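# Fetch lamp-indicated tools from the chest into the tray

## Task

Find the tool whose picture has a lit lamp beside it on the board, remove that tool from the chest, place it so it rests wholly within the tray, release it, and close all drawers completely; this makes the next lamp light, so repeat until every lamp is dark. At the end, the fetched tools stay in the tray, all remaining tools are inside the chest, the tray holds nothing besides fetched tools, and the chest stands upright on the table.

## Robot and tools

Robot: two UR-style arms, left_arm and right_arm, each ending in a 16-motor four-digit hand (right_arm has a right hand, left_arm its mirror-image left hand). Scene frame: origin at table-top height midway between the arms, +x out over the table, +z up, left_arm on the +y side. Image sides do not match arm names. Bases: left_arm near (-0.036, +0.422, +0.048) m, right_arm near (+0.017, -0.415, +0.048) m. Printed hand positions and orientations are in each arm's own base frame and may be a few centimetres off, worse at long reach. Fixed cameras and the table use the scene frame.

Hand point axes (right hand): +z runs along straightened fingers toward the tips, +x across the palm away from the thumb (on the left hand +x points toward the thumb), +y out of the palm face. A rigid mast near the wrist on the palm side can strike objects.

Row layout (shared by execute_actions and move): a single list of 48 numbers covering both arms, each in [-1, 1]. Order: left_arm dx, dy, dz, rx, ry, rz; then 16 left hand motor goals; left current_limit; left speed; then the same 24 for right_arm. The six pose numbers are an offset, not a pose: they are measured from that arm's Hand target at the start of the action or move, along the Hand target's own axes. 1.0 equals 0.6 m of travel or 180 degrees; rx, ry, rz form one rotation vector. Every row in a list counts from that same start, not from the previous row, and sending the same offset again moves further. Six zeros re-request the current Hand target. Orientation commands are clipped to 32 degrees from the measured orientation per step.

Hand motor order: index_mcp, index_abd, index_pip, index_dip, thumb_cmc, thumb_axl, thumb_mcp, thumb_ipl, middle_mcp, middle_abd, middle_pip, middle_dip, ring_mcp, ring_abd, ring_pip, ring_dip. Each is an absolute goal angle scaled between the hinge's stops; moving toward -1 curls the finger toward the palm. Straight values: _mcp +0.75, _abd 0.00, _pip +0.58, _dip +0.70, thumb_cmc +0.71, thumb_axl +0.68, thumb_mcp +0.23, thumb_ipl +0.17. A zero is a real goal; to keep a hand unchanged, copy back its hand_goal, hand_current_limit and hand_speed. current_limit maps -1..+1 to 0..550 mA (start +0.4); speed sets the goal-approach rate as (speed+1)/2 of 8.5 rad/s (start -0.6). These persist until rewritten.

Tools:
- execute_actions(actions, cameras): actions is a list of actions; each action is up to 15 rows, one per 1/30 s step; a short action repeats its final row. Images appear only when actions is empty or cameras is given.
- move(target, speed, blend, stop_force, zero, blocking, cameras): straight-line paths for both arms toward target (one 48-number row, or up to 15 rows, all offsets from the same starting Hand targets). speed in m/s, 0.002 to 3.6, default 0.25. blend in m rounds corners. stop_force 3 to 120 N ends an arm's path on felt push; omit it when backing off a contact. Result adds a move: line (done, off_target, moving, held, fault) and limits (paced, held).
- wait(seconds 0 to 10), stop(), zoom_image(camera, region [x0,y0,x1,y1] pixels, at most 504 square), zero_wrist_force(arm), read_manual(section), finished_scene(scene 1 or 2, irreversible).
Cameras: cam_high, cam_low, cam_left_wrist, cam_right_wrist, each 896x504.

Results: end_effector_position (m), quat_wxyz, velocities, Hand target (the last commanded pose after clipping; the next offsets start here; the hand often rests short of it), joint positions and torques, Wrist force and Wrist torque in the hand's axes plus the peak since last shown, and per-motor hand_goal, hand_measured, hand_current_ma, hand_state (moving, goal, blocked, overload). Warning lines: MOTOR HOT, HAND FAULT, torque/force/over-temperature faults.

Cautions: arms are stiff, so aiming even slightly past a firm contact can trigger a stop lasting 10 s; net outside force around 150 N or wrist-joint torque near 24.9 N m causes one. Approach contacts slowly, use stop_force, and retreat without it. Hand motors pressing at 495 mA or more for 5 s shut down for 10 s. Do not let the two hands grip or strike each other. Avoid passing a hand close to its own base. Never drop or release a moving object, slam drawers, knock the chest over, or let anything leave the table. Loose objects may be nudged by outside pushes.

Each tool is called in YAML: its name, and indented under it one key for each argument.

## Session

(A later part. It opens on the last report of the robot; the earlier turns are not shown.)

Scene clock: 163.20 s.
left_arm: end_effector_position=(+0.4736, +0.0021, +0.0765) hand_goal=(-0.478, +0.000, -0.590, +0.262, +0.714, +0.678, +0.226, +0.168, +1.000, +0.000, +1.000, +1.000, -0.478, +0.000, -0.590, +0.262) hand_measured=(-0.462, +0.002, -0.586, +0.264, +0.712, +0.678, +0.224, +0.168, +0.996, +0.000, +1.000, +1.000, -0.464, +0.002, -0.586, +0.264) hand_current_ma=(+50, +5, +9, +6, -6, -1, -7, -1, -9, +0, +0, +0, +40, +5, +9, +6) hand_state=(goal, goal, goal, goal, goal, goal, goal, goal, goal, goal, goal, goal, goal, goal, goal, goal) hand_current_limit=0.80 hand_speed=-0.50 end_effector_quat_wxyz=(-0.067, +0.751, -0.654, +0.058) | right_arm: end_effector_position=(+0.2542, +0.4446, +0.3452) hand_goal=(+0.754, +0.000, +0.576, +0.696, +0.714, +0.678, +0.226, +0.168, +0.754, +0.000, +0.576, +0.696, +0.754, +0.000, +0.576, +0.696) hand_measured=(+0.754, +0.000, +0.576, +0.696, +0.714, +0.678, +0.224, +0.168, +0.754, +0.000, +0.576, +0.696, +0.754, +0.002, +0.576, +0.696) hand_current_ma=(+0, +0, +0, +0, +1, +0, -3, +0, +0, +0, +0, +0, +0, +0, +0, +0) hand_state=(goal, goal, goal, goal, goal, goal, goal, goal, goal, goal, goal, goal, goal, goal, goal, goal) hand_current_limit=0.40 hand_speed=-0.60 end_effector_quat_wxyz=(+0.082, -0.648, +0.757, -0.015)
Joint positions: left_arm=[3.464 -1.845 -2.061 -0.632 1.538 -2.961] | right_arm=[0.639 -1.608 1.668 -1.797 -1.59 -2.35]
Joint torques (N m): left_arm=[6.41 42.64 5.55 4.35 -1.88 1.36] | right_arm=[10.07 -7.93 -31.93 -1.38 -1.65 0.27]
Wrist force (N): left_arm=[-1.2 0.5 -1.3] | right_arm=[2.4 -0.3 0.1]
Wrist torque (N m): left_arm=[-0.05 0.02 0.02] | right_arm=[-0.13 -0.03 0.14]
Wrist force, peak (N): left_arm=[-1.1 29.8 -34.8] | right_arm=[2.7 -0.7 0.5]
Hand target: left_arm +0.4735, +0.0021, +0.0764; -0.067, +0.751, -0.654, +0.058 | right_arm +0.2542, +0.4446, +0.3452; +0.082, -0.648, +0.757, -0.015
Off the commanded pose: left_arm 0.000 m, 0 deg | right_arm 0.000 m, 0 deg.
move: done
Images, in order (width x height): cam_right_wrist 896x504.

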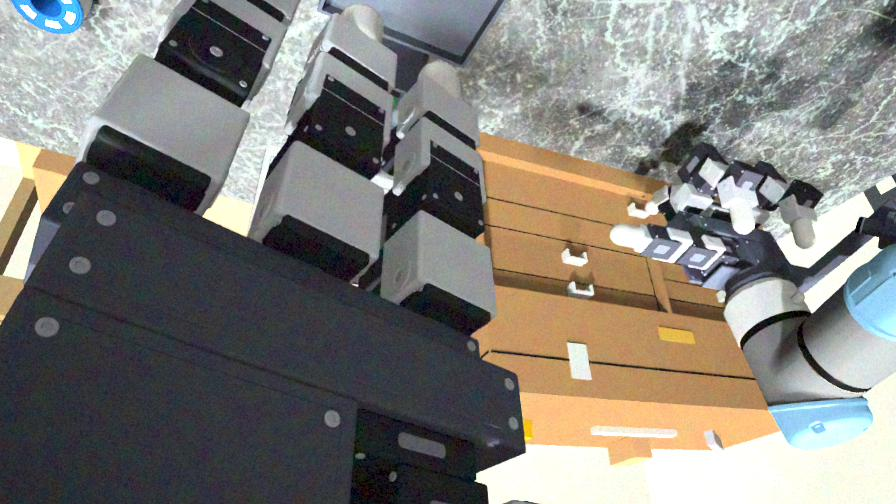

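move:
  target: [0,-0.0049,-0.0299,0,0,0,-0.479,0,-0.591,0.261,0.714,0.678,0.226,0.168,1,0,1,1,-0.479,0,-0.591,0.261,0.8,-0.5,0,0,0,0,0,0,0.754,0,0.576,0.696,0.714,0.678,0.226,0.168,0.754,0,0.576,0.696,0.754,0,0.576,0.696,0.4,-0.6]
  speed: 0.06

move:
  target: [0,-0.0361,0.0064,0,0,0,-0.479,0,-0.591,0.261,0.714,0.678,0.226,0.168,1,0,1,1,-0.479,0,-0.591,0.261,0.8,-0.5,0,0,0,0,0,0,0.754,0,0.576,0.696,0.714,0.678,0.226,0.168,0.754,0,0.576,0.696,0.754,0,0.576,0.696,0.4,-0.6]
  speed: 0.05
  stop_force: 6

move:
  target: [0,0.007,0.0394,0,0,0,-0.479,0,-0.591,0.261,0.714,0.678,0.226,0.168,1,0,1,1,-0.479,0,-0.591,0.261,0.8,-0.5,0,0,0,0,0,0,0.754,0,0.576,0.696,0.714,0.678,0.226,0.168,0.754,0,0.576,0.696,0.754,0,0.576,0.696,0.4,-0.6]
  speed: 0.012
  stop_force: 24

move:
  target: [0,0.0066,-0.0012,0,0,0,-0.479,0,-0.591,0.261,0.714,0.678,0.226,0.168,1,0,1,1,-0.479,0,-0.591,0.261,0.8,-0.5,0,0,0,0,0,0,0.754,0,0.576,0.696,0.714,0.678,0.226,0.168,0.754,0,0.576,0.696,0.754,0,0.576,0.696,0.4,-0.6]
  speed: 0.015

move:
  target: [0,0.0066,-0.0012,0,0,0,-0.479,0,-0.591,0.261,0.714,0.678,0.226,0.168,1,0,1,1,-0.479,0,-0.591,0.261,0.8,-0.5,0,0,0,0,0,0,0.754,0,0.576,0.696,0.714,0.678,0.226,0.168,0.754,0,0.576,0.696,0.754,0,0.576,0.696,0.4,-0.6]
  speed: 0.015
  cameras: ["cam_right_wrist"]

zoom_image:
  camera: "cam_right_wrist"
  region: [580, 170, 700, 270]

Scene clock: 166.90 s.
left_arm: end_effector_position=(+0.4733, +0.0021, +0.0945) hand_goal=(-0.478, +0.000, -0.590, +0.262, +0.714, +0.678, +0.226, +0.168, +1.000, +0.000, +1.000, +1.000, -0.478, +0.000, -0.590, +0.262) hand_measured=(-0.462, +0.002, -0.586, +0.264, +0.712, +0.678, +0.224, +0.168, +0.996, +0.000, +1.000, +1.000, -0.464, +0.002, -0.586, +0.264) hand_current_ma=(+50, +5, +9, +6, -6, -1, -7, -1, -9, +0, +0, +0, +40, +5, +9, +6) hand_state=(goal, goal, goal, goal, goal, goal, goal, goal, goal, goal, goal, goal, goal, goal, goal, goal) hand_current_limit=0.80 hand_speed=-0.50 end_effector_quat_wxyz=(-0.067, +0.751, -0.654, +0.058) | right_arm: end_effector_position=(+0.2542, +0.4446, +0.3452) hand_goal=(+0.754, +0.000, +0.576, +0.696, +0.714, +0.678, +0.226, +0.168, +0.754, +0.000, +0.576, +0.696, +0.754, +0.000, +0.576, +0.696) hand_measured=(+0.754, +0.000, +0.576, +0.696, +0.714, +0.678, +0.224, +0.168, +0.754, +0.000, +0.576, +0.696, +0.754, +0.002, +0.576, +0.696) hand_current_ma=(+0, +0, +0, +0, +1, +0, -3, +0, +0, +0, +0, +0, +0, +0, +0, +0) hand_state=(goal, goal, goal, goal, goal, goal, goal, goal, goal, goal, goal, goal, goal, goal, goal, goal) hand_current_limit=0.40 hand_speed=-0.60 end_effector_quat_wxyz=(+0.082, -0.648, +0.757, -0.015)
Joint positions: left_arm=[3.464 -1.812 -2.044 -0.682 1.538 -2.961] | right_arm=[0.639 -1.608 1.668 -1.797 -1.59 -2.35]
Joint torques (N m): left_arm=[7.13 42.6 29.89 0.81 -1.79 1.21] | right_arm=[9.94 -8.44 -30.26 -1.42 -1.74 0.49]
Wrist force (N): left_arm=[-1.2 0.5 -1.3] | right_arm=[2.3 -0.3 0.6]
Wrist torque (N m): left_arm=[-0.02 0.01 0.02] | right_arm=[-0.18 -0.02 0.13]
Wrist force, peak (N): left_arm=[-1.4 0.5 -1.6] | right_arm=[2.9 -0.7 0.2]
Hand target: left_arm +0.4733, +0.0021, +0.0946; -0.067, +0.751, -0.654, +0.058 | right_arm +0.2542, +0.4446, +0.3452; +0.082, -0.648, +0.757, -0.015
Off the commanded pose: left_arm 0.000 m, 0 deg | right_arm 0.000 m, 0 deg.
move: done

Scene clock: 168.50 s.
left_arm: end_effector_position=(+0.4950, +0.0051, +0.0947) hand_goal=(-0.478, +0.000, -0.590, +0.262, +0.714, +0.678, +0.226, +0.168, +1.000, +0.000, +1.000, +1.000, -0.478, +0.000, -0.590, +0.262) hand_measured=(-0.462, +0.002, -0.586, +0.264, +0.712, +0.678, +0.224, +0.168, +0.996, +0.000, +1.000, +1.000, -0.464, +0.002, -0.586, +0.264) hand_current_ma=(+50, +5, +9, +6, -6, -1, -7, -1, -10, +0, +0, +0, +40, +5, +9, +6) hand_state=(goal, goal, goal, goal, goal, goal, goal, goal, goal, goal, goal, goal, goal, goal, goal, goal) hand_current_limit=0.80 hand_speed=-0.50 end_effector_quat_wxyz=(-0.067, +0.751, -0.654, +0.058) | right_arm: end_effector_position=(+0.2542, +0.4446, +0.3452) hand_goal=(+0.754, +0.000, +0.576, +0.696, +0.714, +0.678, +0.226, +0.168, +0.754, +0.000, +0.576, +0.696, +0.754, +0.000, +0.576, +0.696) hand_measured=(+0.754, +0.000, +0.576, +0.696, +0.714, +0.678, +0.224, +0.168, +0.754, +0.000, +0.576, +0.696, +0.754, +0.002, +0.576, +0.696) hand_current_ma=(+0, +0, +0, +0, +1, +0, -3, +0, +0, +0, +0, +0, +0, +0, +0, +0) hand_state=(goal, goal, goal, goal, goal, goal, goal, goal, goal, goal, goal, goal, goal, goal, goal, goal) hand_current_limit=0.40 hand_speed=-0.60 end_effector_quat_wxyz=(+0.082, -0.648, +0.757, -0.015)
Joint positions: left_arm=[3.456 -1.857 -1.982 -0.699 1.539 -2.969] | right_arm=[0.639 -1.608 1.668 -1.797 -1.59 -2.35]
Joint torques (N m): left_arm=[-7.18 18.29 30.08 0.78 1.34 -1.55] | right_arm=[10.09 -9.37 -31.3 -1.52 -1.9 0.34]
Wrist force (N): left_arm=[-1.0 0.4 -1.4] | right_arm=[2.4 -0.3 0.3]
Wrist torque (N m): left_arm=[-0.03 -0.01 0.22] | right_arm=[-0.15 -0.03 0.15]
Wrist force, peak (N): left_arm=[-1.3 0.9 -1.4] | right_arm=[2.7 -0.2 0.3]
Hand target: left_arm +0.4950, +0.0051, +0.0947; -0.067, +0.751, -0.654, +0.058 | right_arm +0.2542, +0.4446, +0.3452; +0.082, -0.648, +0.757, -0.015
Off the commanded pose: left_arm 0.000 m, 0 deg | right_arm 0.000 m, 0 deg.
move: done

Scene clock: 171.20 s.
left_arm: end_effector_position=(+0.4952, +0.0052, +0.0775) hand_goal=(-0.478, +0.000, -0.590, +0.262, +0.714, +0.678, +0.226, +0.168, +1.000, +0.000, +1.000, +1.000, -0.478, +0.000, -0.590, +0.262) hand_measured=(-0.462, +0.002, -0.586, +0.264, +0.712, +0.678, +0.224, +0.168, +1.002, +0.000, +1.002, +1.002, -0.464, +0.002, -0.586, +0.264) hand_current_ma=(+50, +5, +9, +6, -6, -1, -7, -1, +6, +0, +5, +3, +40, +5, +9, +6) hand_state=(goal, goal, goal, goal, goal, goal, goal, goal, goal, goal, goal, goal, goal, goal, goal, goal) hand_current_limit=0.80 hand_speed=-0.50 end_effector_quat_wxyz=(-0.067, +0.751, -0.654, +0.059) | right_arm: end_effector_position=(+0.2542, +0.4446, +0.3452) hand_goal=(+0.754, +0.000, +0.576, +0.696, +0.714, +0.678, +0.226, +0.168, +0.754, +0.000, +0.576, +0.696, +0.754, +0.000, +0.576, +0.696) hand_measured=(+0.754, +0.000, +0.576, +0.696, +0.714, +0.678, +0.224, +0.168, +0.754, +0.000, +0.576, +0.696, +0.754, +0.002, +0.576, +0.696) hand_current_ma=(+0, +0, +0, +0, +1, +0, -3, +0, +0, +0, +0, +0, +0, +0, +0, +0) hand_state=(goal, goal, goal, goal, goal, goal, goal, goal, goal, goal, goal, goal, goal, goal, goal, goal) hand_current_limit=0.40 hand_speed=-0.60 end_effector_quat_wxyz=(+0.082, -0.648, +0.757, -0.015)
Joint positions: left_arm=[3.456 -1.886 -1.999 -0.652 1.539 -2.969] | right_arm=[0.639 -1.608 1.668 -1.797 -1.59 -2.35]
Joint torques (N m): left_arm=[-5.25 31.16 20.69 -2.47 1.34 -1.42] | right_arm=[10.09 -9.23 -31.64 -1.55 -1.81 0.14]
Wrist force (N): left_arm=[-0.9 2.3 -24.9] | right_arm=[2.2 -0.2 0.3]
Wrist torque (N m): left_arm=[3.51 -0.53 0.20] | right_arm=[-0.13 0.00 0.12]
Wrist force, peak (N): left_arm=[-1.3 5.4 -31.5] | right_arm=[2.8 -0.5 0.2]
Hand target: left_arm +0.4952, +0.0052, +0.0775; -0.067, +0.751, -0.654, +0.059 (not the last commanded pose) | right_arm +0.2542, +0.4446, +0.3452; +0.082, -0.648, +0.757, -0.015
Off the commanded pose: left_arm 0.007 m, 0 deg | right_arm 0.000 m, 0 deg.
move: contact (left_arm)

Scene clock: 171.97 s.
left_arm: end_effector_position=(+0.4913, +0.0046, +0.0775) hand_goal=(-0.478, +0.000, -0.590, +0.262, +0.714, +0.678, +0.226, +0.168, +1.000, +0.000, +1.000, +1.000, -0.478, +0.000, -0.590, +0.262) hand_measured=(-0.462, +0.002, -0.586, +0.264, +0.712, +0.678, +0.224, +0.168, +1.004, +0.000, +1.002, +1.002, -0.464, +0.002, -0.586, +0.264) hand_current_ma=(+50, +5, +9, +6, -6, -1, -7, -1, +7, +0, +5, +3, +40, +5, +9, +6) hand_state=(goal, goal, goal, goal, goal, goal, goal, goal, goal, goal, goal, goal, goal, goal, goal, goal) hand_current_limit=0.80 hand_speed=-0.50 end_effector_quat_wxyz=(-0.067, +0.751, -0.654, +0.059) | right_arm: end_effector_position=(+0.2542, +0.4446, +0.3452) hand_goal=(+0.754, +0.000, +0.576, +0.696, +0.714, +0.678, +0.226, +0.168, +0.754, +0.000, +0.576, +0.696, +0.754, +0.000, +0.576, +0.696) hand_measured=(+0.754, +0.000, +0.576, +0.696, +0.714, +0.678, +0.224, +0.168, +0.754, +0.000, +0.576, +0.696, +0.754, +0.002, +0.576, +0.696) hand_current_ma=(+0, +0, +0, +0, +1, +0, -3, +0, +0, +0, +0, +0, +0, +0, +0, +0) hand_state=(goal, goal, goal, goal, goal, goal, goal, goal, goal, goal, goal, goal, goal, goal, goal, goal) hand_current_limit=0.40 hand_speed=-0.60 end_effector_quat_wxyz=(+0.082, -0.648, +0.757, -0.015)
Joint positions: left_arm=[3.457 -1.879 -2.01 -0.649 1.539 -2.967] | right_arm=[0.639 -1.608 1.668 -1.797 -1.59 -2.35]
Joint torques (N m): left_arm=[6.89 31.88 -5.13 -0.64 -1.44 1.31] | right_arm=[9.91 -7.76 -31.24 -1.26 -1.7 0.36]
Wrist force (N): left_arm=[-1.5 -7.5 -18.3] | right_arm=[2.2 -0.4 0.3]
Wrist torque (N m): left_arm=[3.03 -0.37 0.16] | right_arm=[-0.17 0.00 0.12]
Wrist force, peak (N): left_arm=[-1.1 2.2 -24.8] | right_arm=[2.7 -0.4 0.6]
Hand target: left_arm +0.4912, +0.0046, +0.0775; -0.067, +0.751, -0.654, +0.059 | right_arm +0.2542, +0.4446, +0.3452; +0.082, -0.648, +0.757, -0.015
Off the commanded pose: left_arm 0.000 m, 0 deg | right_arm 0.000 m, 0 deg.
move: done

Scene clock: 172.73 s.
left_arm: end_effector_position=(+0.4873, +0.0041, +0.0775) hand_goal=(-0.478, +0.000, -0.590, +0.262, +0.714, +0.678, +0.226, +0.168, +1.000, +0.000, +1.000, +1.000, -0.478, +0.000, -0.590, +0.262) hand_measured=(-0.462, +0.002, -0.586, +0.264, +0.712, +0.678, +0.224, +0.168, +1.004, +0.000, +1.002, +1.002, -0.464, +0.002, -0.586, +0.264) hand_current_ma=(+50, +5, +9, +6, -6, -1, -7, -1, +7, -1, +5, +3, +40, +5, +9, +6) hand_state=(goal, goal, goal, goal, goal, goal, goal, goal, goal, goal, goal, goal, goal, goal, goal, goal) hand_current_limit=0.80 hand_speed=-0.50 end_effector_quat_wxyz=(-0.067, +0.751, -0.654, +0.059) | right_arm: end_effector_position=(+0.2542, +0.4446, +0.3452) hand_goal=(+0.754, +0.000, +0.576, +0.696, +0.714, +0.678, +0.226, +0.168, +0.754, +0.000, +0.576, +0.696, +0.754, +0.000, +0.576, +0.696) hand_measured=(+0.754, +0.000, +0.576, +0.696, +0.714, +0.678, +0.224, +0.168, +0.754, +0.000, +0.576, +0.696, +0.754, +0.002, +0.576, +0.696) hand_current_ma=(+0, +0, +0, +0, +1, +0, -3, +0, +0, +0, +0, +0, +0, +0, +0, +0) hand_state=(goal, goal, goal, goal, goal, goal, goal, goal, goal, goal, goal, goal, goal, goal, goal, goal) hand_current_limit=0.40 hand_speed=-0.60 end_effector_quat_wxyz=(+0.082, -0.648, +0.757, -0.015)
Joint positions: left_arm=[3.459 -1.871 -2.021 -0.645 1.539 -2.966] | right_arm=[0.639 -1.608 1.668 -1.797 -1.59 -2.35]
Joint torques (N m): left_arm=[7.03 33.43 -4.6 -0.6 -1.45 1.3] | right_arm=[9.53 -9.01 -31.72 -1.43 -1.84 0.22]
Wrist force (N): left_arm=[-1.6 -7.4 -18.3] | right_arm=[2.2 -0.5 0.1]
Wrist torque (N m): left_arm=[3.02 -0.38 0.15] | right_arm=[-0.16 0.00 0.12]
Wrist force, peak (N): left_arm=[-1.4 -7.7 -18.5] | right_arm=[2.6 -0.5 0.2]
Hand target: left_arm +0.4872, +0.0040, +0.0775; -0.067, +0.751, -0.654, +0.059 | right_arm +0.2542, +0.4446, +0.3452; +0.082, -0.648, +0.757, -0.015
Off the commanded pose: left_arm 0.000 m, 0 deg | right_arm 0.000 m, 0 deg.
move: done
Images, in order (width x height): cam_right_wrist 896x504.

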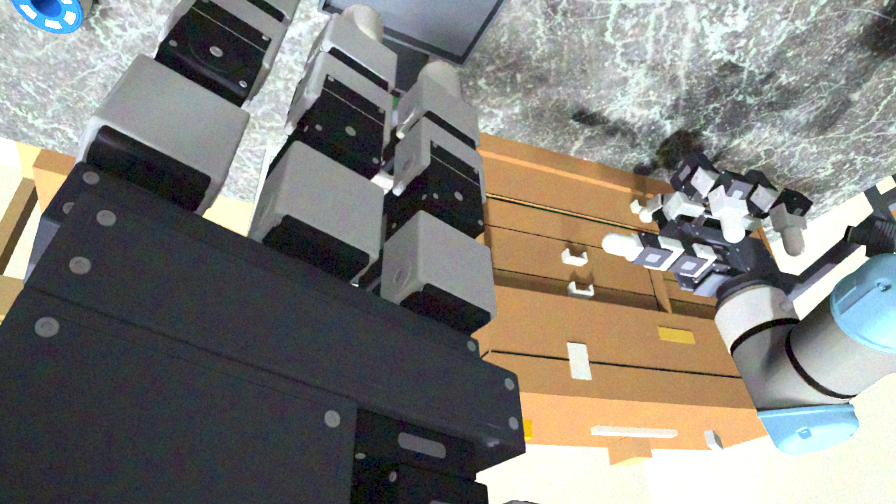

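Scaled by 4.200 from the camera's 896x504 image, which has a finer 1280x720 frame.

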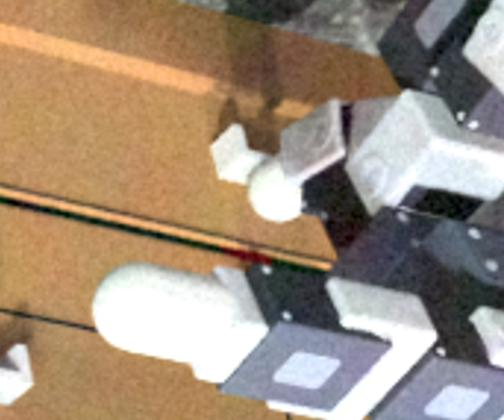

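move:
  target: [0,0.0493,-0.0087,0,0,0,-0.479,0,-0.591,0.261,0.714,0.678,0.226,0.168,1,0,1,1,-0.479,0,-0.591,0.261,0.8,-0.5,0,0,0,0,0,0,0.754,0,0.576,0.696,0.714,0.678,0.226,0.168,0.754,0,0.576,0.696,0.754,0,0.576,0.696,0.4,-0.6]
  speed: 0.015
  cameras: ["cam_right_wrist"]

zoom_image:
  camera: "cam_right_wrist"
  region: [470, 150, 710, 320]

Scene clock: 175.50 s.
left_arm: end_effector_position=(+0.4576, -0.0001, +0.0774) hand_goal=(-0.478, +0.000, -0.590, +0.262, +0.714, +0.678, +0.226, +0.168, +1.000, +0.000, +1.000, +1.000, -0.478, +0.000, -0.590, +0.262) hand_measured=(-0.462, +0.002, -0.586, +0.264, +0.712, +0.678, +0.224, +0.168, +1.004, -0.006, +1.002, +1.002, -0.464, +0.002, -0.586, +0.264) hand_current_ma=(+50, +5, +9, +6, -6, -1, -7, -1, +7, -13, +5, +3, +40, +5, +9, +6) hand_state=(goal, goal, goal, goal, goal, goal, goal, goal, goal, goal, goal, goal, goal, goal, goal, goal) hand_current_limit=0.80 hand_speed=-0.50 end_effector_quat_wxyz=(-0.067, +0.751, -0.654, +0.059) | right_arm: end_effector_position=(+0.2542, +0.4446, +0.3452) hand_goal=(+0.754, +0.000, +0.576, +0.696, +0.714, +0.678, +0.226, +0.168, +0.754, +0.000, +0.576, +0.696, +0.754, +0.000, +0.576, +0.696) hand_measured=(+0.754, +0.000, +0.576, +0.696, +0.714, +0.678, +0.224, +0.168, +0.754, +0.000, +0.576, +0.696, +0.754, +0.002, +0.576, +0.696) hand_current_ma=(+0, +0, +0, +0, +1, +0, -3, +0, +0, +0, +0, +0, +0, +0, +0, +0) hand_state=(goal, goal, goal, goal, goal, goal, goal, goal, goal, goal, goal, goal, goal, goal, goal, goal) hand_current_limit=0.40 hand_speed=-0.60 end_effector_quat_wxyz=(+0.082, -0.648, +0.757, -0.015)
Joint positions: left_arm=[3.47 -1.811 -2.105 -0.622 1.537 -2.955] | right_arm=[0.639 -1.608 1.668 -1.797 -1.59 -2.35]
Joint torques (N m): left_arm=[6.59 29.87 -6.33 -0.69 -1.56 1.24] | right_arm=[10.15 -8.57 -30.62 -1.45 -1.79 0.22]
Wrist force (N): left_arm=[-1.7 -7.8 -18.2] | right_arm=[2.5 -0.1 0.3]
Wrist torque (N m): left_arm=[2.99 -0.42 0.14] | right_arm=[-0.12 -0.05 0.15]
Wrist force, peak (N): left_arm=[-1.8 -7.7 -18.7] | right_arm=[2.6 -0.5 0.4]
Hand target: left_arm +0.4574, -0.0001, +0.0774; -0.067, +0.751, -0.654, +0.059 | right_arm +0.2542, +0.4446, +0.3452; +0.082, -0.648, +0.757, -0.015
Off the commanded pose: left_arm 0.000 m, 0 deg | right_arm 0.000 m, 0 deg.
move: done
Images, in order (width x height): cam_right_wrist 896x504.

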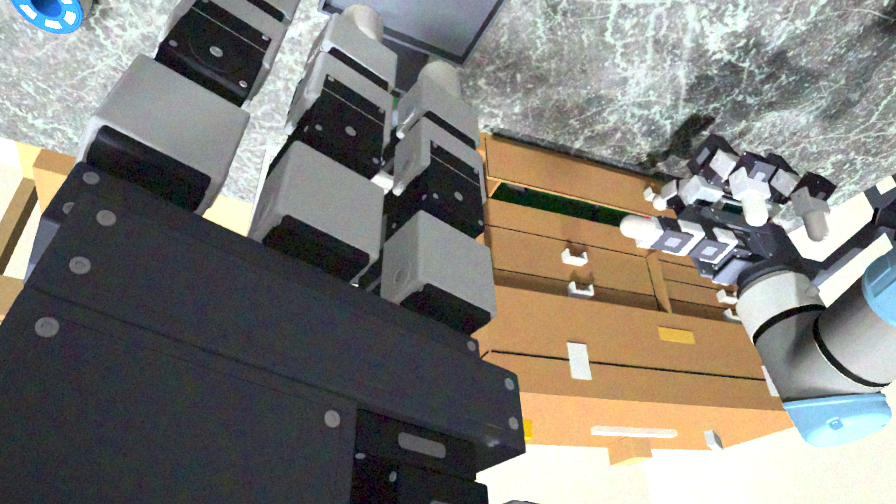

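Scaled by 2.100 from the camera's 896x504 image, which has a finer 1280x720 frame.

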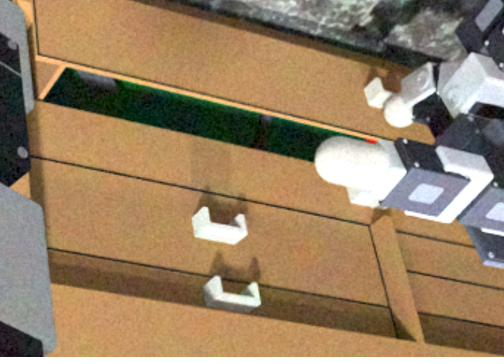

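move:
  target: [0,0.2134,-0.0377,0,0,0,-0.479,0,-0.591,0.261,0.714,0.678,0.226,0.168,1,0,1,1,-0.479,0,-0.591,0.261,0.8,-0.5,0,0,0,0,0,0,0.754,0,0.576,0.696,0.714,0.678,0.226,0.168,0.754,0,0.576,0.696,0.754,0,0.576,0.696,0.4,-0.6]
  speed: 0.022
  cameras: ["cam_right_wrist"]

zoom_image:
  camera: "cam_right_wrist"
  region: [470, 80, 810, 320]

Scene clock: 182.10 s.
left_arm: end_effector_position=(+0.3288, -0.0181, +0.0770) hand_goal=(-0.478, +0.000, -0.590, +0.262, +0.714, +0.678, +0.226, +0.168, +1.000, +0.000, +1.000, +1.000, -0.478, +0.000, -0.590, +0.262) hand_measured=(-0.462, +0.002, -0.586, +0.264, +0.712, +0.678, +0.224, +0.168, +1.004, -0.030, +1.002, +1.002, -0.464, +0.002, -0.586, +0.264) hand_current_ma=(+50, +5, +9, +6, -6, -1, -7, -1, +7, -80, +5, +3, +40, +5, +9, +6) hand_state=(goal, goal, goal, goal, goal, goal, goal, goal, goal, blocked, goal, goal, goal, goal, goal, goal) hand_current_limit=0.80 hand_speed=-0.50 end_effector_quat_wxyz=(-0.067, +0.751, -0.654, +0.059) | right_arm: end_effector_position=(+0.2542, +0.4446, +0.3452) hand_goal=(+0.754, +0.000, +0.576, +0.696, +0.714, +0.678, +0.226, +0.168, +0.754, +0.000, +0.576, +0.696, +0.754, +0.000, +0.576, +0.696) hand_measured=(+0.754, +0.000, +0.576, +0.696, +0.714, +0.678, +0.224, +0.168, +0.754, +0.000, +0.576, +0.696, +0.754, +0.002, +0.576, +0.696) hand_current_ma=(+0, +0, +0, +0, +1, +0, -3, +0, +0, +0, +0, +0, +0, +0, +0, +0) hand_state=(goal, goal, goal, goal, goal, goal, goal, goal, goal, goal, goal, goal, goal, goal, goal, goal) hand_current_limit=0.40 hand_speed=-0.60 end_effector_quat_wxyz=(+0.082, -0.648, +0.757, -0.015)
Joint positions: left_arm=[3.54 -1.516 -2.443 -0.582 1.525 -2.886] | right_arm=[0.639 -1.608 1.668 -1.797 -1.59 -2.35]
Joint torques (N m): left_arm=[6.56 19.05 -7.49 -4.05 -1.62 1.42] | right_arm=[9.92 -8.15 -31.6 -1.39 -1.76 0.11]
Wrist force (N): left_arm=[-2.5 -7.7 -18.7] | right_arm=[2.7 -0.1 0.4]
Wrist torque (N m): left_arm=[3.06 -0.56 0.02] | right_arm=[-0.13 -0.06 0.16]
Wrist force, peak (N): left_arm=[-2.5 -7.6 -19.5] | right_arm=[2.8 -0.3 0.0]
Hand target: left_arm +0.3287, -0.0181, +0.0770; -0.067, +0.751, -0.654, +0.059 | right_arm +0.2542, +0.4446, +0.3452; +0.082, -0.648, +0.757, -0.015
Off the commanded pose: left_arm 0.000 m, 0 deg | right_arm 0.000 m, 0 deg.
move: done
Images, in order (width x height): cam_right_wrist 896x504.

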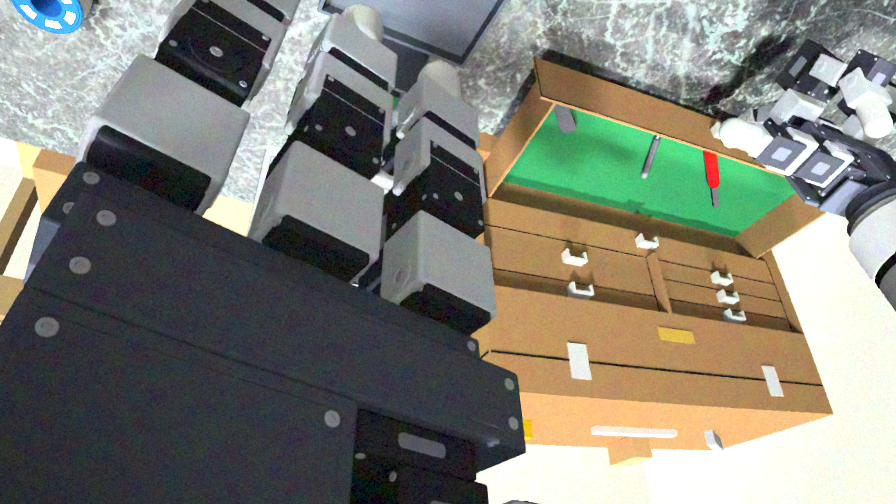

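Scaled by 1.482 from the camera's 896x504 image, which has a finer 1280x720 frame.

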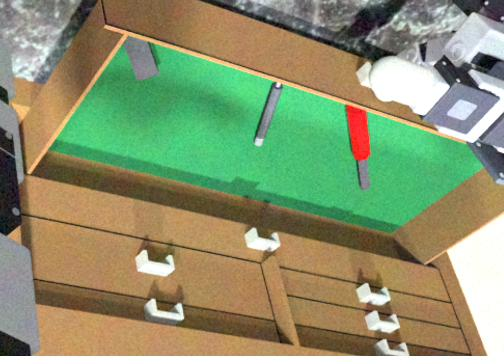

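move:
  target:
    - [0,-0.0102,-0.0575,0,0,0,-0.479,0,-0.591,0.261,0.714,0.678,0.226,0.168,1,0,1,1,-0.479,0,-0.591,0.261,0.8,-0.5,0,0,0,0,0,0,0.754,0,0.576,0.696,0.714,0.678,0.226,0.168,0.754,0,0.576,0.696,0.754,0,0.576,0.696,0.4,-0.6]
    - [0,0.0883,-0.0749,0,0,0,-0.479,0,-0.591,0.261,0.714,0.678,0.226,0.168,1,0,1,1,-0.479,0,-0.591,0.261,0.8,-0.5,0,0,0,0,0,0,0.754,0,0.576,0.696,0.714,0.678,0.226,0.168,0.754,0,0.576,0.696,0.754,0,0.576,0.696,0.4,-0.6]
  speed: 0.2
  blend: 0.01

move:
  target:
    - [0,0,0,0,0,0,0.754,0,-0.8,0,0.714,0.678,0.226,0.168,0.754,0,-0.8,0,0.754,0,-0.8,0,0.75,-0.4,0,0,0,0,0,0,0.754,0,0.576,0.696,0.714,0.678,0.226,0.168,0.754,0,0.576,0.696,0.754,0,0.576,0.696,0.4,-0.6]
    - [0,0.01305,0.0739,0,0,0,0.754,0,-0.8,0,0.714,0.678,0.226,0.168,0.754,0,-0.8,0,0.754,0,-0.8,0,0.75,-0.4,0,0,0,0,0,0,0.754,0,0.576,0.696,0.714,0.678,0.226,0.168,0.754,0,0.576,0.696,0.754,0,0.576,0.696,0.4,-0.6]
    - [0,-0.1513,0.1029,0,0,0,0.754,0,-0.8,0,0.714,0.678,0.226,0.168,0.754,0,-0.8,0,0.754,0,-0.8,0,0.75,-0.4,0,0,0,0,0,0,0.754,0,0.576,0.696,0.714,0.678,0.226,0.168,0.754,0,0.576,0.696,0.754,0,0.576,0.696,0.4,-0.6]
  speed: [0.2, 0.15, 0.08]
  cameras: ["cam_right_wrist"]

Scene clock: 185.60 s.
left_arm: end_effector_position=(+0.2692, -0.0264, +0.1118) hand_goal=(-0.478, +0.000, -0.590, +0.262, +0.714, +0.678, +0.226, +0.168, +1.000, +0.000, +1.000, +1.000, -0.478, +0.000, -0.590, +0.262) hand_measured=(-0.462, +0.002, -0.586, +0.264, +0.712, +0.678, +0.224, +0.168, +0.996, -0.004, +1.000, +1.000, -0.464, +0.002, -0.586, +0.264) hand_current_ma=(+50, +5, +9, +6, -6, -1, -7, -1, -10, -6, +0, +0, +40, +5, +9, +6) hand_state=(goal, goal, goal, goal, goal, goal, goal, goal, goal, goal, goal, goal, goal, goal, goal, goal) hand_current_limit=0.80 hand_speed=-0.50 end_effector_quat_wxyz=(-0.067, +0.751, -0.654, +0.059) | right_arm: end_effector_position=(+0.2542, +0.4446, +0.3452) hand_goal=(+0.754, +0.000, +0.576, +0.696, +0.714, +0.678, +0.226, +0.168, +0.754, +0.000, +0.576, +0.696, +0.754, +0.000, +0.576, +0.696) hand_measured=(+0.754, +0.000, +0.576, +0.696, +0.714, +0.678, +0.224, +0.168, +0.754, +0.000, +0.576, +0.696, +0.754, +0.002, +0.576, +0.696) hand_current_ma=(+0, +0, +0, +0, +1, +0, -3, +0, +0, +0, +0, +0, +0, +0, +0, +0) hand_state=(goal, goal, goal, goal, goal, goal, goal, goal, goal, goal, goal, goal, goal, goal, goal, goal) hand_current_limit=0.40 hand_speed=-0.60 end_effector_quat_wxyz=(+0.082, -0.648, +0.757, -0.015)
Joint positions: left_arm=[3.595 -1.238 -2.525 -0.781 1.516 -2.832] | right_arm=[0.639 -1.608 1.668 -1.797 -1.59 -2.35]
Joint torques (N m): left_arm=[7.81 18.39 6.95 0.85 -1.75 1.13] | right_arm=[9.08 -8.5 -31.42 -1.62 -1.71 0.1]
Wrist force (N): left_arm=[-0.8 0.5 -1.2] | right_arm=[2.5 0.0 0.5]
Wrist torque (N m): left_arm=[-0.05 -0.03 0.06] | right_arm=[-0.12 -0.05 0.15]
Wrist force, peak (N): left_arm=[-2.5 -7.8 -18.9] | right_arm=[2.7 -0.4 0.4]
Hand target: left_arm +0.2691, -0.0264, +0.1118; -0.067, +0.751, -0.654, +0.059 | right_arm +0.2542, +0.4446, +0.3452; +0.082, -0.648, +0.757, -0.015
Off the commanded pose: left_arm 0.000 m, 0 deg | right_arm 0.000 m, 0 deg.
move: done

Scene clock: 189.53 s.
left_arm: end_effector_position=(+0.3683, -0.0126, +0.0671) hand_goal=(+0.754, +0.000, -0.800, +0.000, +0.714, +0.678, +0.226, +0.168, +0.754, +0.000, -0.800, +0.000, +0.754, +0.000, -0.800, +0.000) hand_measured=(+0.752, +0.002, -0.794, +0.002, +0.712, +0.678, +0.224, +0.168, +0.754, -0.004, -0.794, +0.004, +0.752, +0.002, -0.794, +0.002) hand_current_ma=(-4, +5, +14, +6, -6, -1, -7, -1, -1, -6, +15, +8, -5, +5, +13, +6) hand_state=(goal, goal, goal, goal, goal, goal, goal, goal, goal, goal, goal, goal, goal, goal, goal, goal) hand_current_limit=0.75 hand_speed=-0.40 end_effector_quat_wxyz=(-0.067, +0.751, -0.654, +0.059) | right_arm: end_effector_position=(+0.2542, +0.4446, +0.3452) hand_goal=(+0.754, +0.000, +0.576, +0.696, +0.714, +0.678, +0.226, +0.168, +0.754, +0.000, +0.576, +0.696, +0.754, +0.000, +0.576, +0.696) hand_measured=(+0.754, +0.000, +0.576, +0.696, +0.714, +0.678, +0.224, +0.168, +0.754, +0.000, +0.576, +0.696, +0.754, +0.002, +0.576, +0.696) hand_current_ma=(+0, +0, +0, +0, +1, +0, -3, +0, +0, +0, +0, +0, +0, +0, +0, +0) hand_state=(goal, goal, goal, goal, goal, goal, goal, goal, goal, goal, goal, goal, goal, goal, goal, goal) hand_current_limit=0.40 hand_speed=-0.60 end_effector_quat_wxyz=(+0.082, -0.648, +0.757, -0.015)
Joint positions: left_arm=[3.514 -1.64 -2.354 -0.544 1.529 -2.912] | right_arm=[0.639 -1.608 1.668 -1.797 -1.59 -2.35]
Joint torques (N m): left_arm=[-6.57 7.27 26.47 0.77 1.34 -1.6] | right_arm=[10 -8.59 -32.04 -1.66 -1.66 -0.05]
Wrist force (N): left_arm=[-1.0 0.1 -1.0] | right_arm=[2.3 -0.6 0.3]
Wrist torque (N m): left_arm=[-0.17 -0.01 0.23] | right_arm=[-0.18 -0.01 0.12]
Wrist force, peak (N): left_arm=[-0.8 0.1 -1.9] | right_arm=[2.8 -0.4 0.3]
Hand target: left_arm +0.3685, -0.0126, +0.0671; -0.067, +0.751, -0.654, +0.059 | right_arm +0.2542, +0.4446, +0.3452; +0.082, -0.648, +0.757, -0.015
Off the commanded pose: left_arm 0.000 m, 0 deg | right_arm 0.000 m, 0 deg.
move: done
Images, in order (width x height): cam_right_wrist 896x504.

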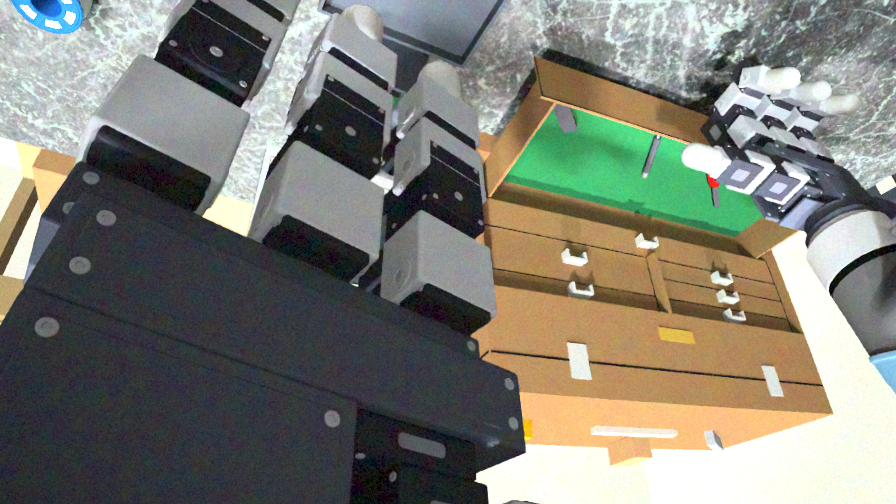

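move:
  target: [0,-0.2134,0.0377,0,0,0,0.754,0,-0.8,0,0.714,0.678,0.226,0.168,0.754,0,-0.8,0,0.754,0,-0.8,0,0.75,-0.4,0,0,0,0,0,0,0.754,0,0.576,0.696,0.714,0.678,0.226,0.168,0.754,0,0.576,0.696,0.754,0,0.576,0.696,0.4,-0.6]
  speed: 0.07
  cameras: ["cam_right_wrist"]

Scene clock: 192.43 s.
left_arm: end_effector_position=(+0.4971, +0.0054, +0.0675) hand_goal=(+0.754, +0.000, -0.800, +0.000, +0.714, +0.678, +0.226, +0.168, +0.754, +0.000, -0.800, +0.000, +0.754, +0.000, -0.800, +0.000) hand_measured=(+0.734, +0.002, -0.794, +0.002, +0.712, +0.678, +0.224, +0.168, +0.744, -0.004, -0.794, +0.004, +0.752, +0.002, -0.794, +0.002) hand_current_ma=(-62, +5, +14, +6, -6, -1, -7, -1, -25, -6, +15, +8, -5, +5, +13, +6) hand_state=(goal, goal, goal, goal, goal, goal, goal, goal, goal, goal, goal, goal, goal, goal, goal, goal) hand_current_limit=0.75 hand_speed=-0.40 end_effector_quat_wxyz=(-0.067, +0.751, -0.654, +0.059) | right_arm: end_effector_position=(+0.2542, +0.4446, +0.3452) hand_goal=(+0.754, +0.000, +0.576, +0.696, +0.714, +0.678, +0.226, +0.168, +0.754, +0.000, +0.576, +0.696, +0.754, +0.000, +0.576, +0.696) hand_measured=(+0.754, +0.000, +0.576, +0.696, +0.714, +0.678, +0.224, +0.168, +0.754, +0.000, +0.576, +0.696, +0.754, +0.002, +0.576, +0.696) hand_current_ma=(+0, +0, +0, +0, +1, +0, -3, +0, +0, +0, +0, +0, +0, +0, +0, +0) hand_state=(goal, goal, goal, goal, goal, goal, goal, goal, goal, goal, goal, goal, goal, goal, goal, goal) hand_current_limit=0.40 hand_speed=-0.60 end_effector_quat_wxyz=(+0.082, -0.648, +0.757, -0.015)
Joint positions: left_arm=[3.455 -1.908 -2.002 -0.628 1.539 -2.969] | right_arm=[0.639 -1.608 1.668 -1.797 -1.59 -2.35]
Joint torques (N m): left_arm=[-5.77 19.62 30.49 1.69 1.4 -1.71] | right_arm=[9.46 -9.39 -30.82 -1.78 -1.65 0.2]
Wrist force (N): left_arm=[-0.9 4.3 -3.0] | right_arm=[2.3 -0.3 0.1]
Wrist torque (N m): left_arm=[-0.01 0.02 0.29] | right_arm=[-0.12 -0.01 0.13]
Wrist force, peak (N): left_arm=[-0.8 6.8 -3.5] | right_arm=[2.8 -0.3 0.2]
Hand target: left_arm +0.4972, +0.0054, +0.0675; -0.067, +0.751, -0.654, +0.059 | right_arm +0.2542, +0.4446, +0.3452; +0.082, -0.648, +0.757, -0.015
Off the commanded pose: left_arm 0.000 m, 0 deg | right_arm 0.000 m, 0 deg.
move: done
Images, in order (width x height): cam_right_wrist 896x504.

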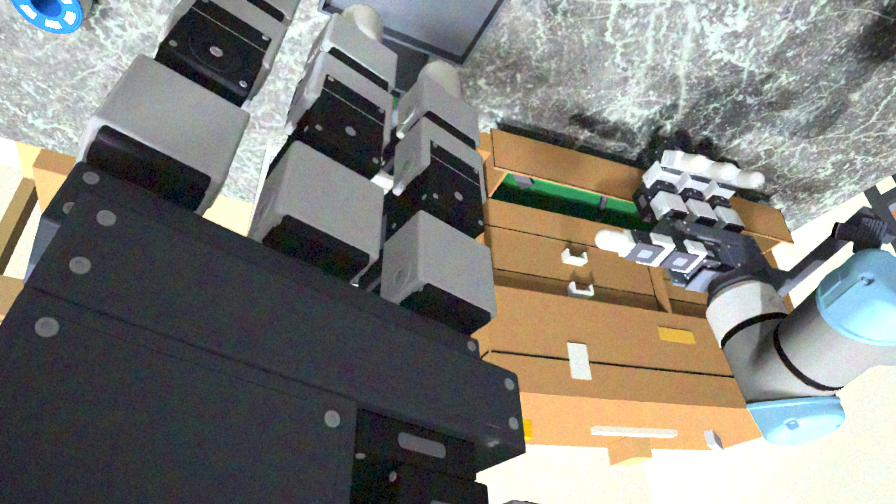

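move:
  target: [0,-0.1149,0.0203,0,0,0,0.754,0,-0.8,0,0.714,0.678,0.226,0.168,0.754,0,-0.8,0,0.754,0,-0.8,0,0.75,-0.4,0,0,0,0,0,0,0.754,0,0.576,0.696,0.714,0.678,0.226,0.168,0.754,0,0.576,0.696,0.754,0,0.576,0.696,0.4,-0.6]
  speed: 0.05
  stop_force: 18
  cameras: ["cam_right_wrist"]

Scene clock: 194.87 s.
left_arm: end_effector_position=(+0.5448, +0.0121, +0.0677) hand_goal=(+0.754, +0.000, -0.800, +0.000, +0.714, +0.678, +0.226, +0.168, +0.754, +0.000, -0.800, +0.000, +0.754, +0.000, -0.800, +0.000) hand_measured=(+0.752, +0.002, -0.794, +0.002, +0.712, +0.678, +0.224, +0.168, +0.730, -0.004, -0.794, +0.004, +0.752, +0.002, -0.794, +0.002) hand_current_ma=(-5, +5, +14, +6, -6, -1, -7, -1, -82, -6, +15, +8, -5, +5, +13, +6) hand_state=(goal, goal, goal, goal, goal, goal, goal, goal, blocked, goal, goal, goal, goal, goal, goal, goal) hand_current_limit=0.75 hand_speed=-0.40 end_effector_quat_wxyz=(-0.067, +0.751, -0.654, +0.059) | right_arm: end_effector_position=(+0.2542, +0.4446, +0.3452) hand_goal=(+0.754, +0.000, +0.576, +0.696, +0.714, +0.678, +0.226, +0.168, +0.754, +0.000, +0.576, +0.696, +0.754, +0.000, +0.576, +0.696) hand_measured=(+0.754, +0.000, +0.576, +0.696, +0.714, +0.678, +0.224, +0.168, +0.754, +0.000, +0.576, +0.696, +0.754, +0.002, +0.576, +0.696) hand_current_ma=(+0, +0, +0, +0, +1, +0, -3, +0, +0, +0, +0, +0, +0, +0, +0, +0) hand_state=(goal, goal, goal, goal, goal, goal, goal, goal, goal, goal, goal, goal, goal, goal, goal, goal) hand_current_limit=0.40 hand_speed=-0.60 end_effector_quat_wxyz=(+0.082, -0.648, +0.757, -0.015)
Joint positions: left_arm=[3.441 -1.999 -1.86 -0.677 1.542 -2.984] | right_arm=[0.639 -1.608 1.668 -1.797 -1.59 -2.35]
Joint torques (N m): left_arm=[7.87 50.38 7.67 4.56 -1.86 1.35] | right_arm=[9.35 -8.48 -31.01 -1.76 -1.72 0.05]
Wrist force (N): left_arm=[0.0 1.4 -0.9] | right_arm=[2.6 -0.6 0.2]
Wrist torque (N m): left_arm=[-0.26 -0.12 0.20] | right_arm=[-0.18 -0.06 0.15]
Wrist force, peak (N): left_arm=[-1.4 33.9 -12.6] | right_arm=[2.8 -0.4 0.4]
Hand target: left_arm +0.5448, +0.0121, +0.0677; -0.067, +0.751, -0.654, +0.059 (not the last commanded pose) | right_arm +0.2542, +0.4446, +0.3452; +0.082, -0.648, +0.757, -0.015
Off the commanded pose: left_arm 0.022 m, 0 deg | right_arm 0.000 m, 0 deg.
move: contact (left_arm)
Images, in order (width x height): cam_right_wrist 896x504.

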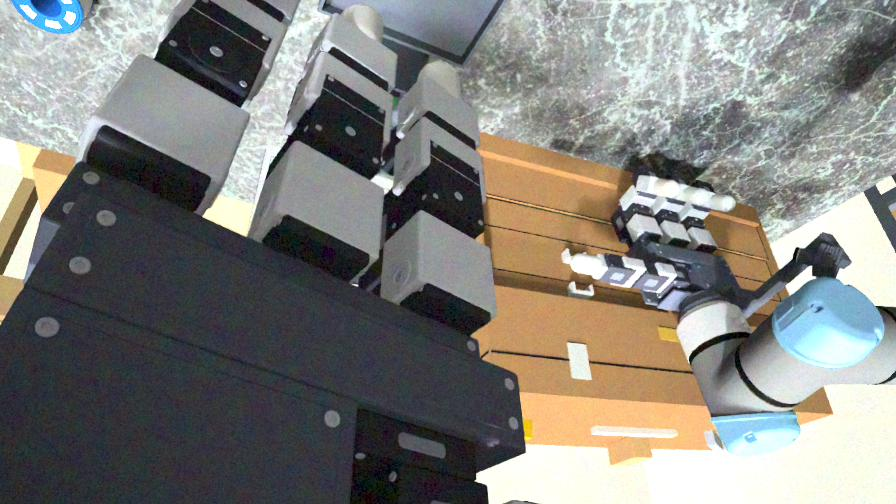

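zoom_image:
  camera: "cam_right_wrist"
  region: [480, 150, 760, 320]

Scaled by 1.800 from the camera's 896x504 image, which has a finer 1280x720 frame.

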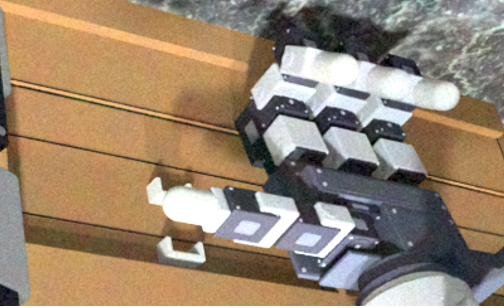

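move:
  target:
    - [0,0.0328,-0.0058,0,0,0,0.754,0,-0.8,0,0.714,0.678,0.226,0.168,0.754,0,-0.8,0,0.754,0,-0.8,0,0.75,-0.4,0,0,0,0,0,0,0.754,0,0.576,0.696,0.714,0.678,0.226,0.168,0.754,0,0.576,0.696,0.754,0,0.576,0.696,0.4,-0.6]
    - [0,0.0380,0.0238,0,0,0,0.754,0,-0.8,0,0.714,0.678,0.226,0.168,0.754,0,-0.8,0,0.754,0,-0.8,0,0.75,-0.4,0,0,0,0,0,0,0.754,0,0.576,0.696,0.714,0.678,0.226,0.168,0.754,0,0.576,0.696,0.754,0,0.576,0.696,0.4,-0.6]
  speed: 0.08
  blend: 0.005

move:
  target: [0,-0.0657,0.0116,0,0,0,0.754,0,-0.8,0,0.714,0.678,0.226,0.168,0.754,0,-0.8,0,0.754,0,-0.8,0,0.75,-0.4,0,0,0,0,0,0,0.754,0,0.576,0.696,0.714,0.678,0.226,0.168,0.754,0,0.576,0.696,0.754,0,0.576,0.696,0.4,-0.6]
  speed: 0.03
  stop_force: 18
  cameras: ["cam_right_wrist"]

zoom_image:
  camera: "cam_right_wrist"
  region: [480, 150, 760, 320]

Scene clock: 197.37 s.
left_arm: end_effector_position=(+0.5251, +0.0093, +0.0498) hand_goal=(+0.754, +0.000, -0.800, +0.000, +0.714, +0.678, +0.226, +0.168, +0.754, +0.000, -0.800, +0.000, +0.754, +0.000, -0.800, +0.000) hand_measured=(+0.752, +0.002, -0.794, +0.002, +0.712, +0.678, +0.224, +0.168, +0.752, -0.004, -0.794, +0.004, +0.752, +0.002, -0.794, +0.002) hand_current_ma=(-4, +5, +14, +6, -6, -1, -7, -1, -5, -6, +14, +8, -5, +5, +13, +6) hand_state=(goal, goal, goal, goal, goal, goal, goal, goal, goal, goal, goal, goal, goal, goal, goal, goal) hand_current_limit=0.75 hand_speed=-0.40 end_effector_quat_wxyz=(-0.067, +0.751, -0.654, +0.059) | right_arm: end_effector_position=(+0.2542, +0.4446, +0.3452) hand_goal=(+0.754, +0.000, +0.576, +0.696, +0.714, +0.678, +0.226, +0.168, +0.754, +0.000, +0.576, +0.696, +0.754, +0.000, +0.576, +0.696) hand_measured=(+0.754, +0.000, +0.576, +0.696, +0.714, +0.678, +0.224, +0.168, +0.754, +0.000, +0.576, +0.696, +0.754, +0.002, +0.576, +0.696) hand_current_ma=(+0, +0, +0, +0, +1, +0, -3, +0, +0, +0, +0, +0, +0, +0, +0, +0) hand_state=(goal, goal, goal, goal, goal, goal, goal, goal, goal, goal, goal, goal, goal, goal, goal, goal) hand_current_limit=0.40 hand_speed=-0.60 end_effector_quat_wxyz=(+0.082, -0.648, +0.757, -0.015)
Joint positions: left_arm=[3.446 -1.992 -1.933 -0.611 1.541 -2.978] | right_arm=[0.639 -1.608 1.668 -1.797 -1.59 -2.35]
Joint torques (N m): left_arm=[7.05 23.53 5.93 3.98 -1.91 1.26] | right_arm=[9.75 -9.11 -31.52 -1.63 -1.94 -0.08]
Wrist force (N): left_arm=[-0.3 -0.3 -1.2] | right_arm=[2.3 -0.2 0.4]
Wrist torque (N m): left_arm=[-0.20 -0.10 0.12] | right_arm=[-0.14 -0.02 0.14]
Wrist force, peak (N): left_arm=[-0.3 1.9 -1.1] | right_arm=[2.7 -0.5 0.3]
Hand target: left_arm +0.5251, +0.0093, +0.0497; -0.067, +0.751, -0.654, +0.059 | right_arm +0.2542, +0.4446, +0.3452; +0.082, -0.648, +0.757, -0.015
Off the commanded pose: left_arm 0.000 m, 0 deg | right_arm 0.000 m, 0 deg.
move: done

Scene clock: 199.43 s.
left_arm: end_effector_position=(+0.5507, +0.0129, +0.0498) hand_goal=(+0.754, +0.000, -0.800, +0.000, +0.714, +0.678, +0.226, +0.168, +0.754, +0.000, -0.800, +0.000, +0.754, +0.000, -0.800, +0.000) hand_measured=(+0.748, +0.002, -0.794, +0.002, +0.712, +0.678, +0.224, +0.168, +0.762, -0.004, -0.794, +0.004, +0.752, +0.002, -0.794, +0.002) hand_current_ma=(-17, +5, +14, +6, -5, -1, -7, -1, +20, -6, +14, +7, -4, +5, +13, +6) hand_state=(goal, goal, goal, goal, goal, goal, goal, goal, goal, goal, goal, goal, goal, goal, goal, goal) hand_current_limit=0.75 hand_speed=-0.40 end_effector_quat_wxyz=(-0.067, +0.751, -0.654, +0.059) | right_arm: end_effector_position=(+0.2542, +0.4446, +0.3452) hand_goal=(+0.754, +0.000, +0.576, +0.696, +0.714, +0.678, +0.226, +0.168, +0.754, +0.000, +0.576, +0.696, +0.754, +0.000, +0.576, +0.696) hand_measured=(+0.754, +0.000, +0.576, +0.696, +0.714, +0.678, +0.224, +0.168, +0.754, +0.000, +0.576, +0.696, +0.754, +0.002, +0.576, +0.696) hand_current_ma=(+0, +0, +0, +0, +1, +0, -3, +0, +0, +0, +0, +0, +0, +0, +0, +0) hand_state=(goal, goal, goal, goal, goal, goal, goal, goal, goal, goal, goal, goal, goal, goal, goal, goal) hand_current_limit=0.40 hand_speed=-0.60 end_effector_quat_wxyz=(+0.082, -0.648, +0.757, -0.015)
Joint positions: left_arm=[3.439 -2.04 -1.855 -0.641 1.542 -2.986] | right_arm=[0.639 -1.608 1.668 -1.797 -1.59 -2.35]
Joint torques (N m): left_arm=[7.14 40.87 2.53 3.87 -2.28 1.21] | right_arm=[9.93 -9.84 -31.64 -1.67 -1.66 -0.01]
Wrist force (N): left_arm=[-1.1 7.9 -22.2] | right_arm=[2.5 -0.5 0.2]
Wrist torque (N m): left_arm=[1.71 -0.59 0.02] | right_arm=[-0.16 -0.03 0.14]
Wrist force, peak (N): left_arm=[-0.3 24.4 -48.8] | right_arm=[2.7 -0.6 0.4]
Hand target: left_arm +0.5507, +0.0129, +0.0498; -0.067, +0.751, -0.654, +0.059 (not the last commanded pose) | right_arm +0.2542, +0.4446, +0.3452; +0.082, -0.648, +0.757, -0.015
Off the commanded pose: left_arm 0.014 m, 0 deg | right_arm 0.000 m, 0 deg.
move: contact (left_arm)
Images, in order (width x height): cam_right_wrist 896x504.

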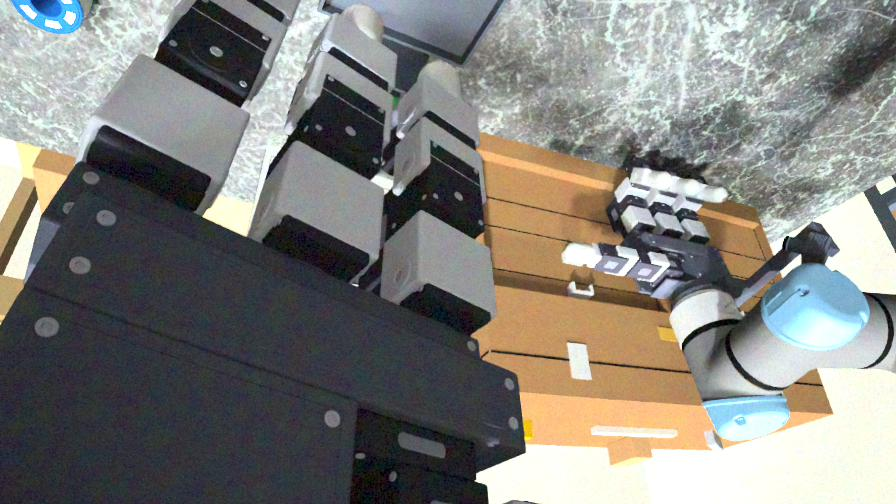

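Scaled by 1.800 from the camera's 896x504 image, which has a finer 1280x720 frame.

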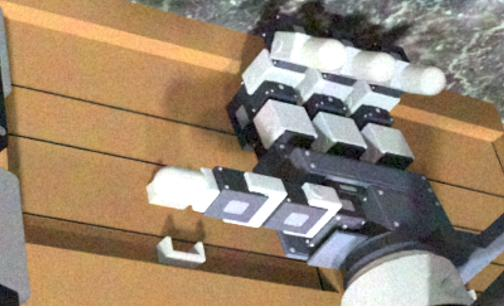

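move:
  target:
    - [0,0.0821,-0.0145,0,0,0,0.754,0,-0.8,0,0.714,0.678,0.226,0.168,0.754,0,-0.8,0,0.754,0,-0.8,0,0.75,-0.4,0,0,0,0,0,0,0.754,0,0.576,0.696,0.714,0.678,0.226,0.168,0.754,0,0.576,0.696,0.754,0,0.576,0.696,0.4,-0.6]
    - [0,0.2461,-0.399,0,0,0,0.754,0,-0.8,0,0.714,0.678,0.226,0.168,0.754,0,-0.8,0,0.754,0,-0.8,0,0.75,-0.4,0,0,0,0,0,0,0.754,0,0.576,0.696,0.714,0.678,0.226,0.168,0.754,0,0.576,0.696,0.754,0,0.576,0.696,0.4,-0.6]
  speed: [0.1, 0.3]
  blend: 0.01

move:
  target: [0,0,0,0,0.4925,-0.087,-0.479,0,-0.591,0.261,0.714,0.678,0.226,0.168,1,0,1,1,-0.479,0,-0.591,0.261,0.8,-0.5,0,0,0,0,0,0,0.754,0,0.576,0.696,0.714,0.678,0.226,0.168,0.754,0,0.576,0.696,0.754,0,0.576,0.696,0.4,-0.6]
  speed: 0.4
  cameras: ["cam_right_wrist", "cam_left_wrist", "cam_high"]

Scene clock: 203.37 s.
left_arm: end_effector_position=(+0.3647, -0.0130, +0.2591) hand_goal=(+0.754, +0.000, -0.800, +0.000, +0.714, +0.678, +0.226, +0.168, +0.754, +0.000, -0.800, +0.000, +0.754, +0.000, -0.800, +0.000) hand_measured=(+0.752, +0.002, -0.794, +0.002, +0.712, +0.678, +0.224, +0.168, +0.756, -0.004, -0.794, +0.004, +0.752, +0.002, -0.794, +0.002) hand_current_ma=(-4, +5, +14, +6, -5, -1, -7, -1, +4, -6, +14, +7, -4, +5, +13, +6) hand_state=(goal, goal, goal, goal, goal, goal, goal, goal, goal, goal, goal, goal, goal, goal, goal, goal) hand_current_limit=0.75 hand_speed=-0.40 end_effector_quat_wxyz=(-0.067, +0.751, -0.654, +0.059) | right_arm: end_effector_position=(+0.2542, +0.4446, +0.3452) hand_goal=(+0.754, +0.000, +0.576, +0.696, +0.714, +0.678, +0.226, +0.168, +0.754, +0.000, +0.576, +0.696, +0.754, +0.000, +0.576, +0.696) hand_measured=(+0.754, +0.000, +0.576, +0.696, +0.714, +0.678, +0.224, +0.168, +0.754, +0.000, +0.576, +0.696, +0.754, +0.002, +0.576, +0.696) hand_current_ma=(+0, +0, +0, +0, +1, +0, -3, +0, +0, +0, +0, +0, +0, +0, +0, +0) hand_state=(goal, goal, goal, goal, goal, goal, goal, goal, goal, goal, goal, goal, goal, goal, goal, goal) hand_current_limit=0.40 hand_speed=-0.60 end_effector_quat_wxyz=(+0.082, -0.648, +0.757, -0.015)
Joint positions: left_arm=[3.516 -1.34 -2.042 -1.157 1.529 -2.91] | right_arm=[0.639 -1.608 1.668 -1.797 -1.59 -2.35]
Joint torques (N m): left_arm=[6.71 26.12 34.56 0.86 -2.01 1.25] | right_arm=[8.76 -8.91 -31.83 -1.63 -1.57 0.1]
Wrist force (N): left_arm=[-0.2 -0.6 -2.3] | right_arm=[2.4 -0.5 0.1]
Wrist torque (N m): left_arm=[-0.16 -0.15 0.14] | right_arm=[-0.16 -0.02 0.13]
Wrist force, peak (N): left_arm=[-0.8 7.9 -22.5] | right_arm=[2.6 -0.7 0.4]
Hand target: left_arm +0.3647, -0.0130, +0.2592; -0.067, +0.751, -0.654, +0.059 | right_arm +0.2542, +0.4446, +0.3452; +0.082, -0.648, +0.757, -0.015
Off the commanded pose: left_arm 0.000 m, 0 deg | right_arm 0.000 m, 0 deg.
move: done

Scene clock: 206.33 s.
left_arm: end_effector_position=(+0.3647, -0.0130, +0.2592) hand_goal=(-0.478, +0.000, -0.590, +0.262, +0.714, +0.678, +0.226, +0.168, +1.000, +0.000, +1.000, +1.000, -0.478, +0.000, -0.590, +0.262) hand_measured=(-0.476, +0.000, -0.590, +0.260, +0.712, +0.678, +0.224, +0.168, +0.998, -0.004, +0.998, +0.998, -0.476, +0.000, -0.590, +0.260) hand_current_ma=(+5, +1, +0, -5, -4, -1, -6, -1, -5, -6, -5, -6, +6, +1, +0, -5) hand_state=(goal, goal, goal, goal, goal, goal, goal, goal, goal, goal, goal, goal, goal, goal, goal, goal) hand_current_limit=0.80 hand_speed=-0.50 end_effector_quat_wxyz=(+0.415, +0.571, -0.416, +0.573) | right_arm: end_effector_position=(+0.2542, +0.4446, +0.3452) hand_goal=(+0.754, +0.000, +0.576, +0.696, +0.714, +0.678, +0.226, +0.168, +0.754, +0.000, +0.576, +0.696, +0.754, +0.000, +0.576, +0.696) hand_measured=(+0.754, +0.000, +0.576, +0.696, +0.714, +0.678, +0.224, +0.168, +0.754, +0.000, +0.576, +0.696, +0.754, +0.002, +0.576, +0.696) hand_current_ma=(+0, +0, +0, +0, +1, +0, -3, +0, +0, +0, +0, +0, +0, +0, +0, +0) hand_state=(goal, goal, goal, goal, goal, goal, goal, goal, goal, goal, goal, goal, goal, goal, goal, goal) hand_current_limit=0.40 hand_speed=-0.60 end_effector_quat_wxyz=(+0.082, -0.648, +0.757, -0.015)
Joint positions: left_arm=[4.003 -1.828 -1.964 -2.494 0.547 -1.565] | right_arm=[0.639 -1.608 1.668 -1.797 -1.59 -2.35]
Joint torques (N m): left_arm=[-6.71 14.61 26.82 -2.6 1.45 1.27] | right_arm=[9.3 -8.97 -30.94 -1.75 -1.76 -0.03]
Wrist force (N): left_arm=[2.5 1.2 -0.4] | right_arm=[1.9 -0.3 -0.2]
Wrist torque (N m): left_arm=[0.15 0.01 0.08] | right_arm=[-0.10 0.04 0.10]
Wrist force, peak (N): left_arm=[2.8 1.5 -0.5] | right_arm=[2.7 -0.6 0.4]
Hand target: left_arm +0.3647, -0.0130, +0.2592; +0.415, +0.571, -0.416, +0.573 | right_arm +0.2542, +0.4446, +0.3452; +0.082, -0.648, +0.757, -0.015
Off the commanded pose: left_arm 0.000 m, 0 deg | right_arm 0.000 m, 0 deg.
move: done
Images, in order (width x height): cam_high 896x504, cam_left_wrist 896x504, cam_right_wrist 896x504.

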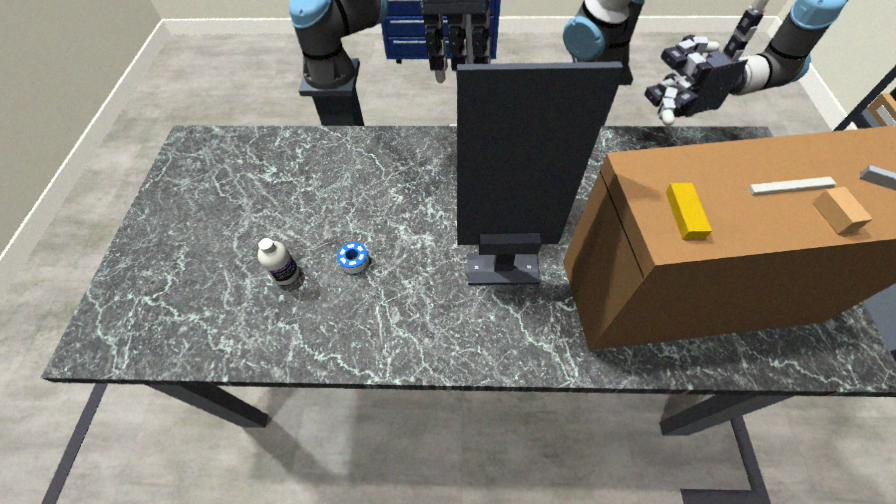

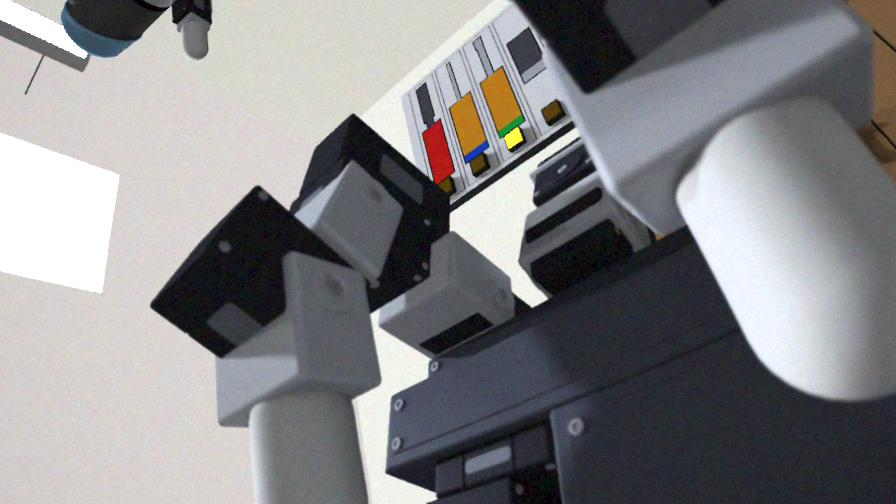

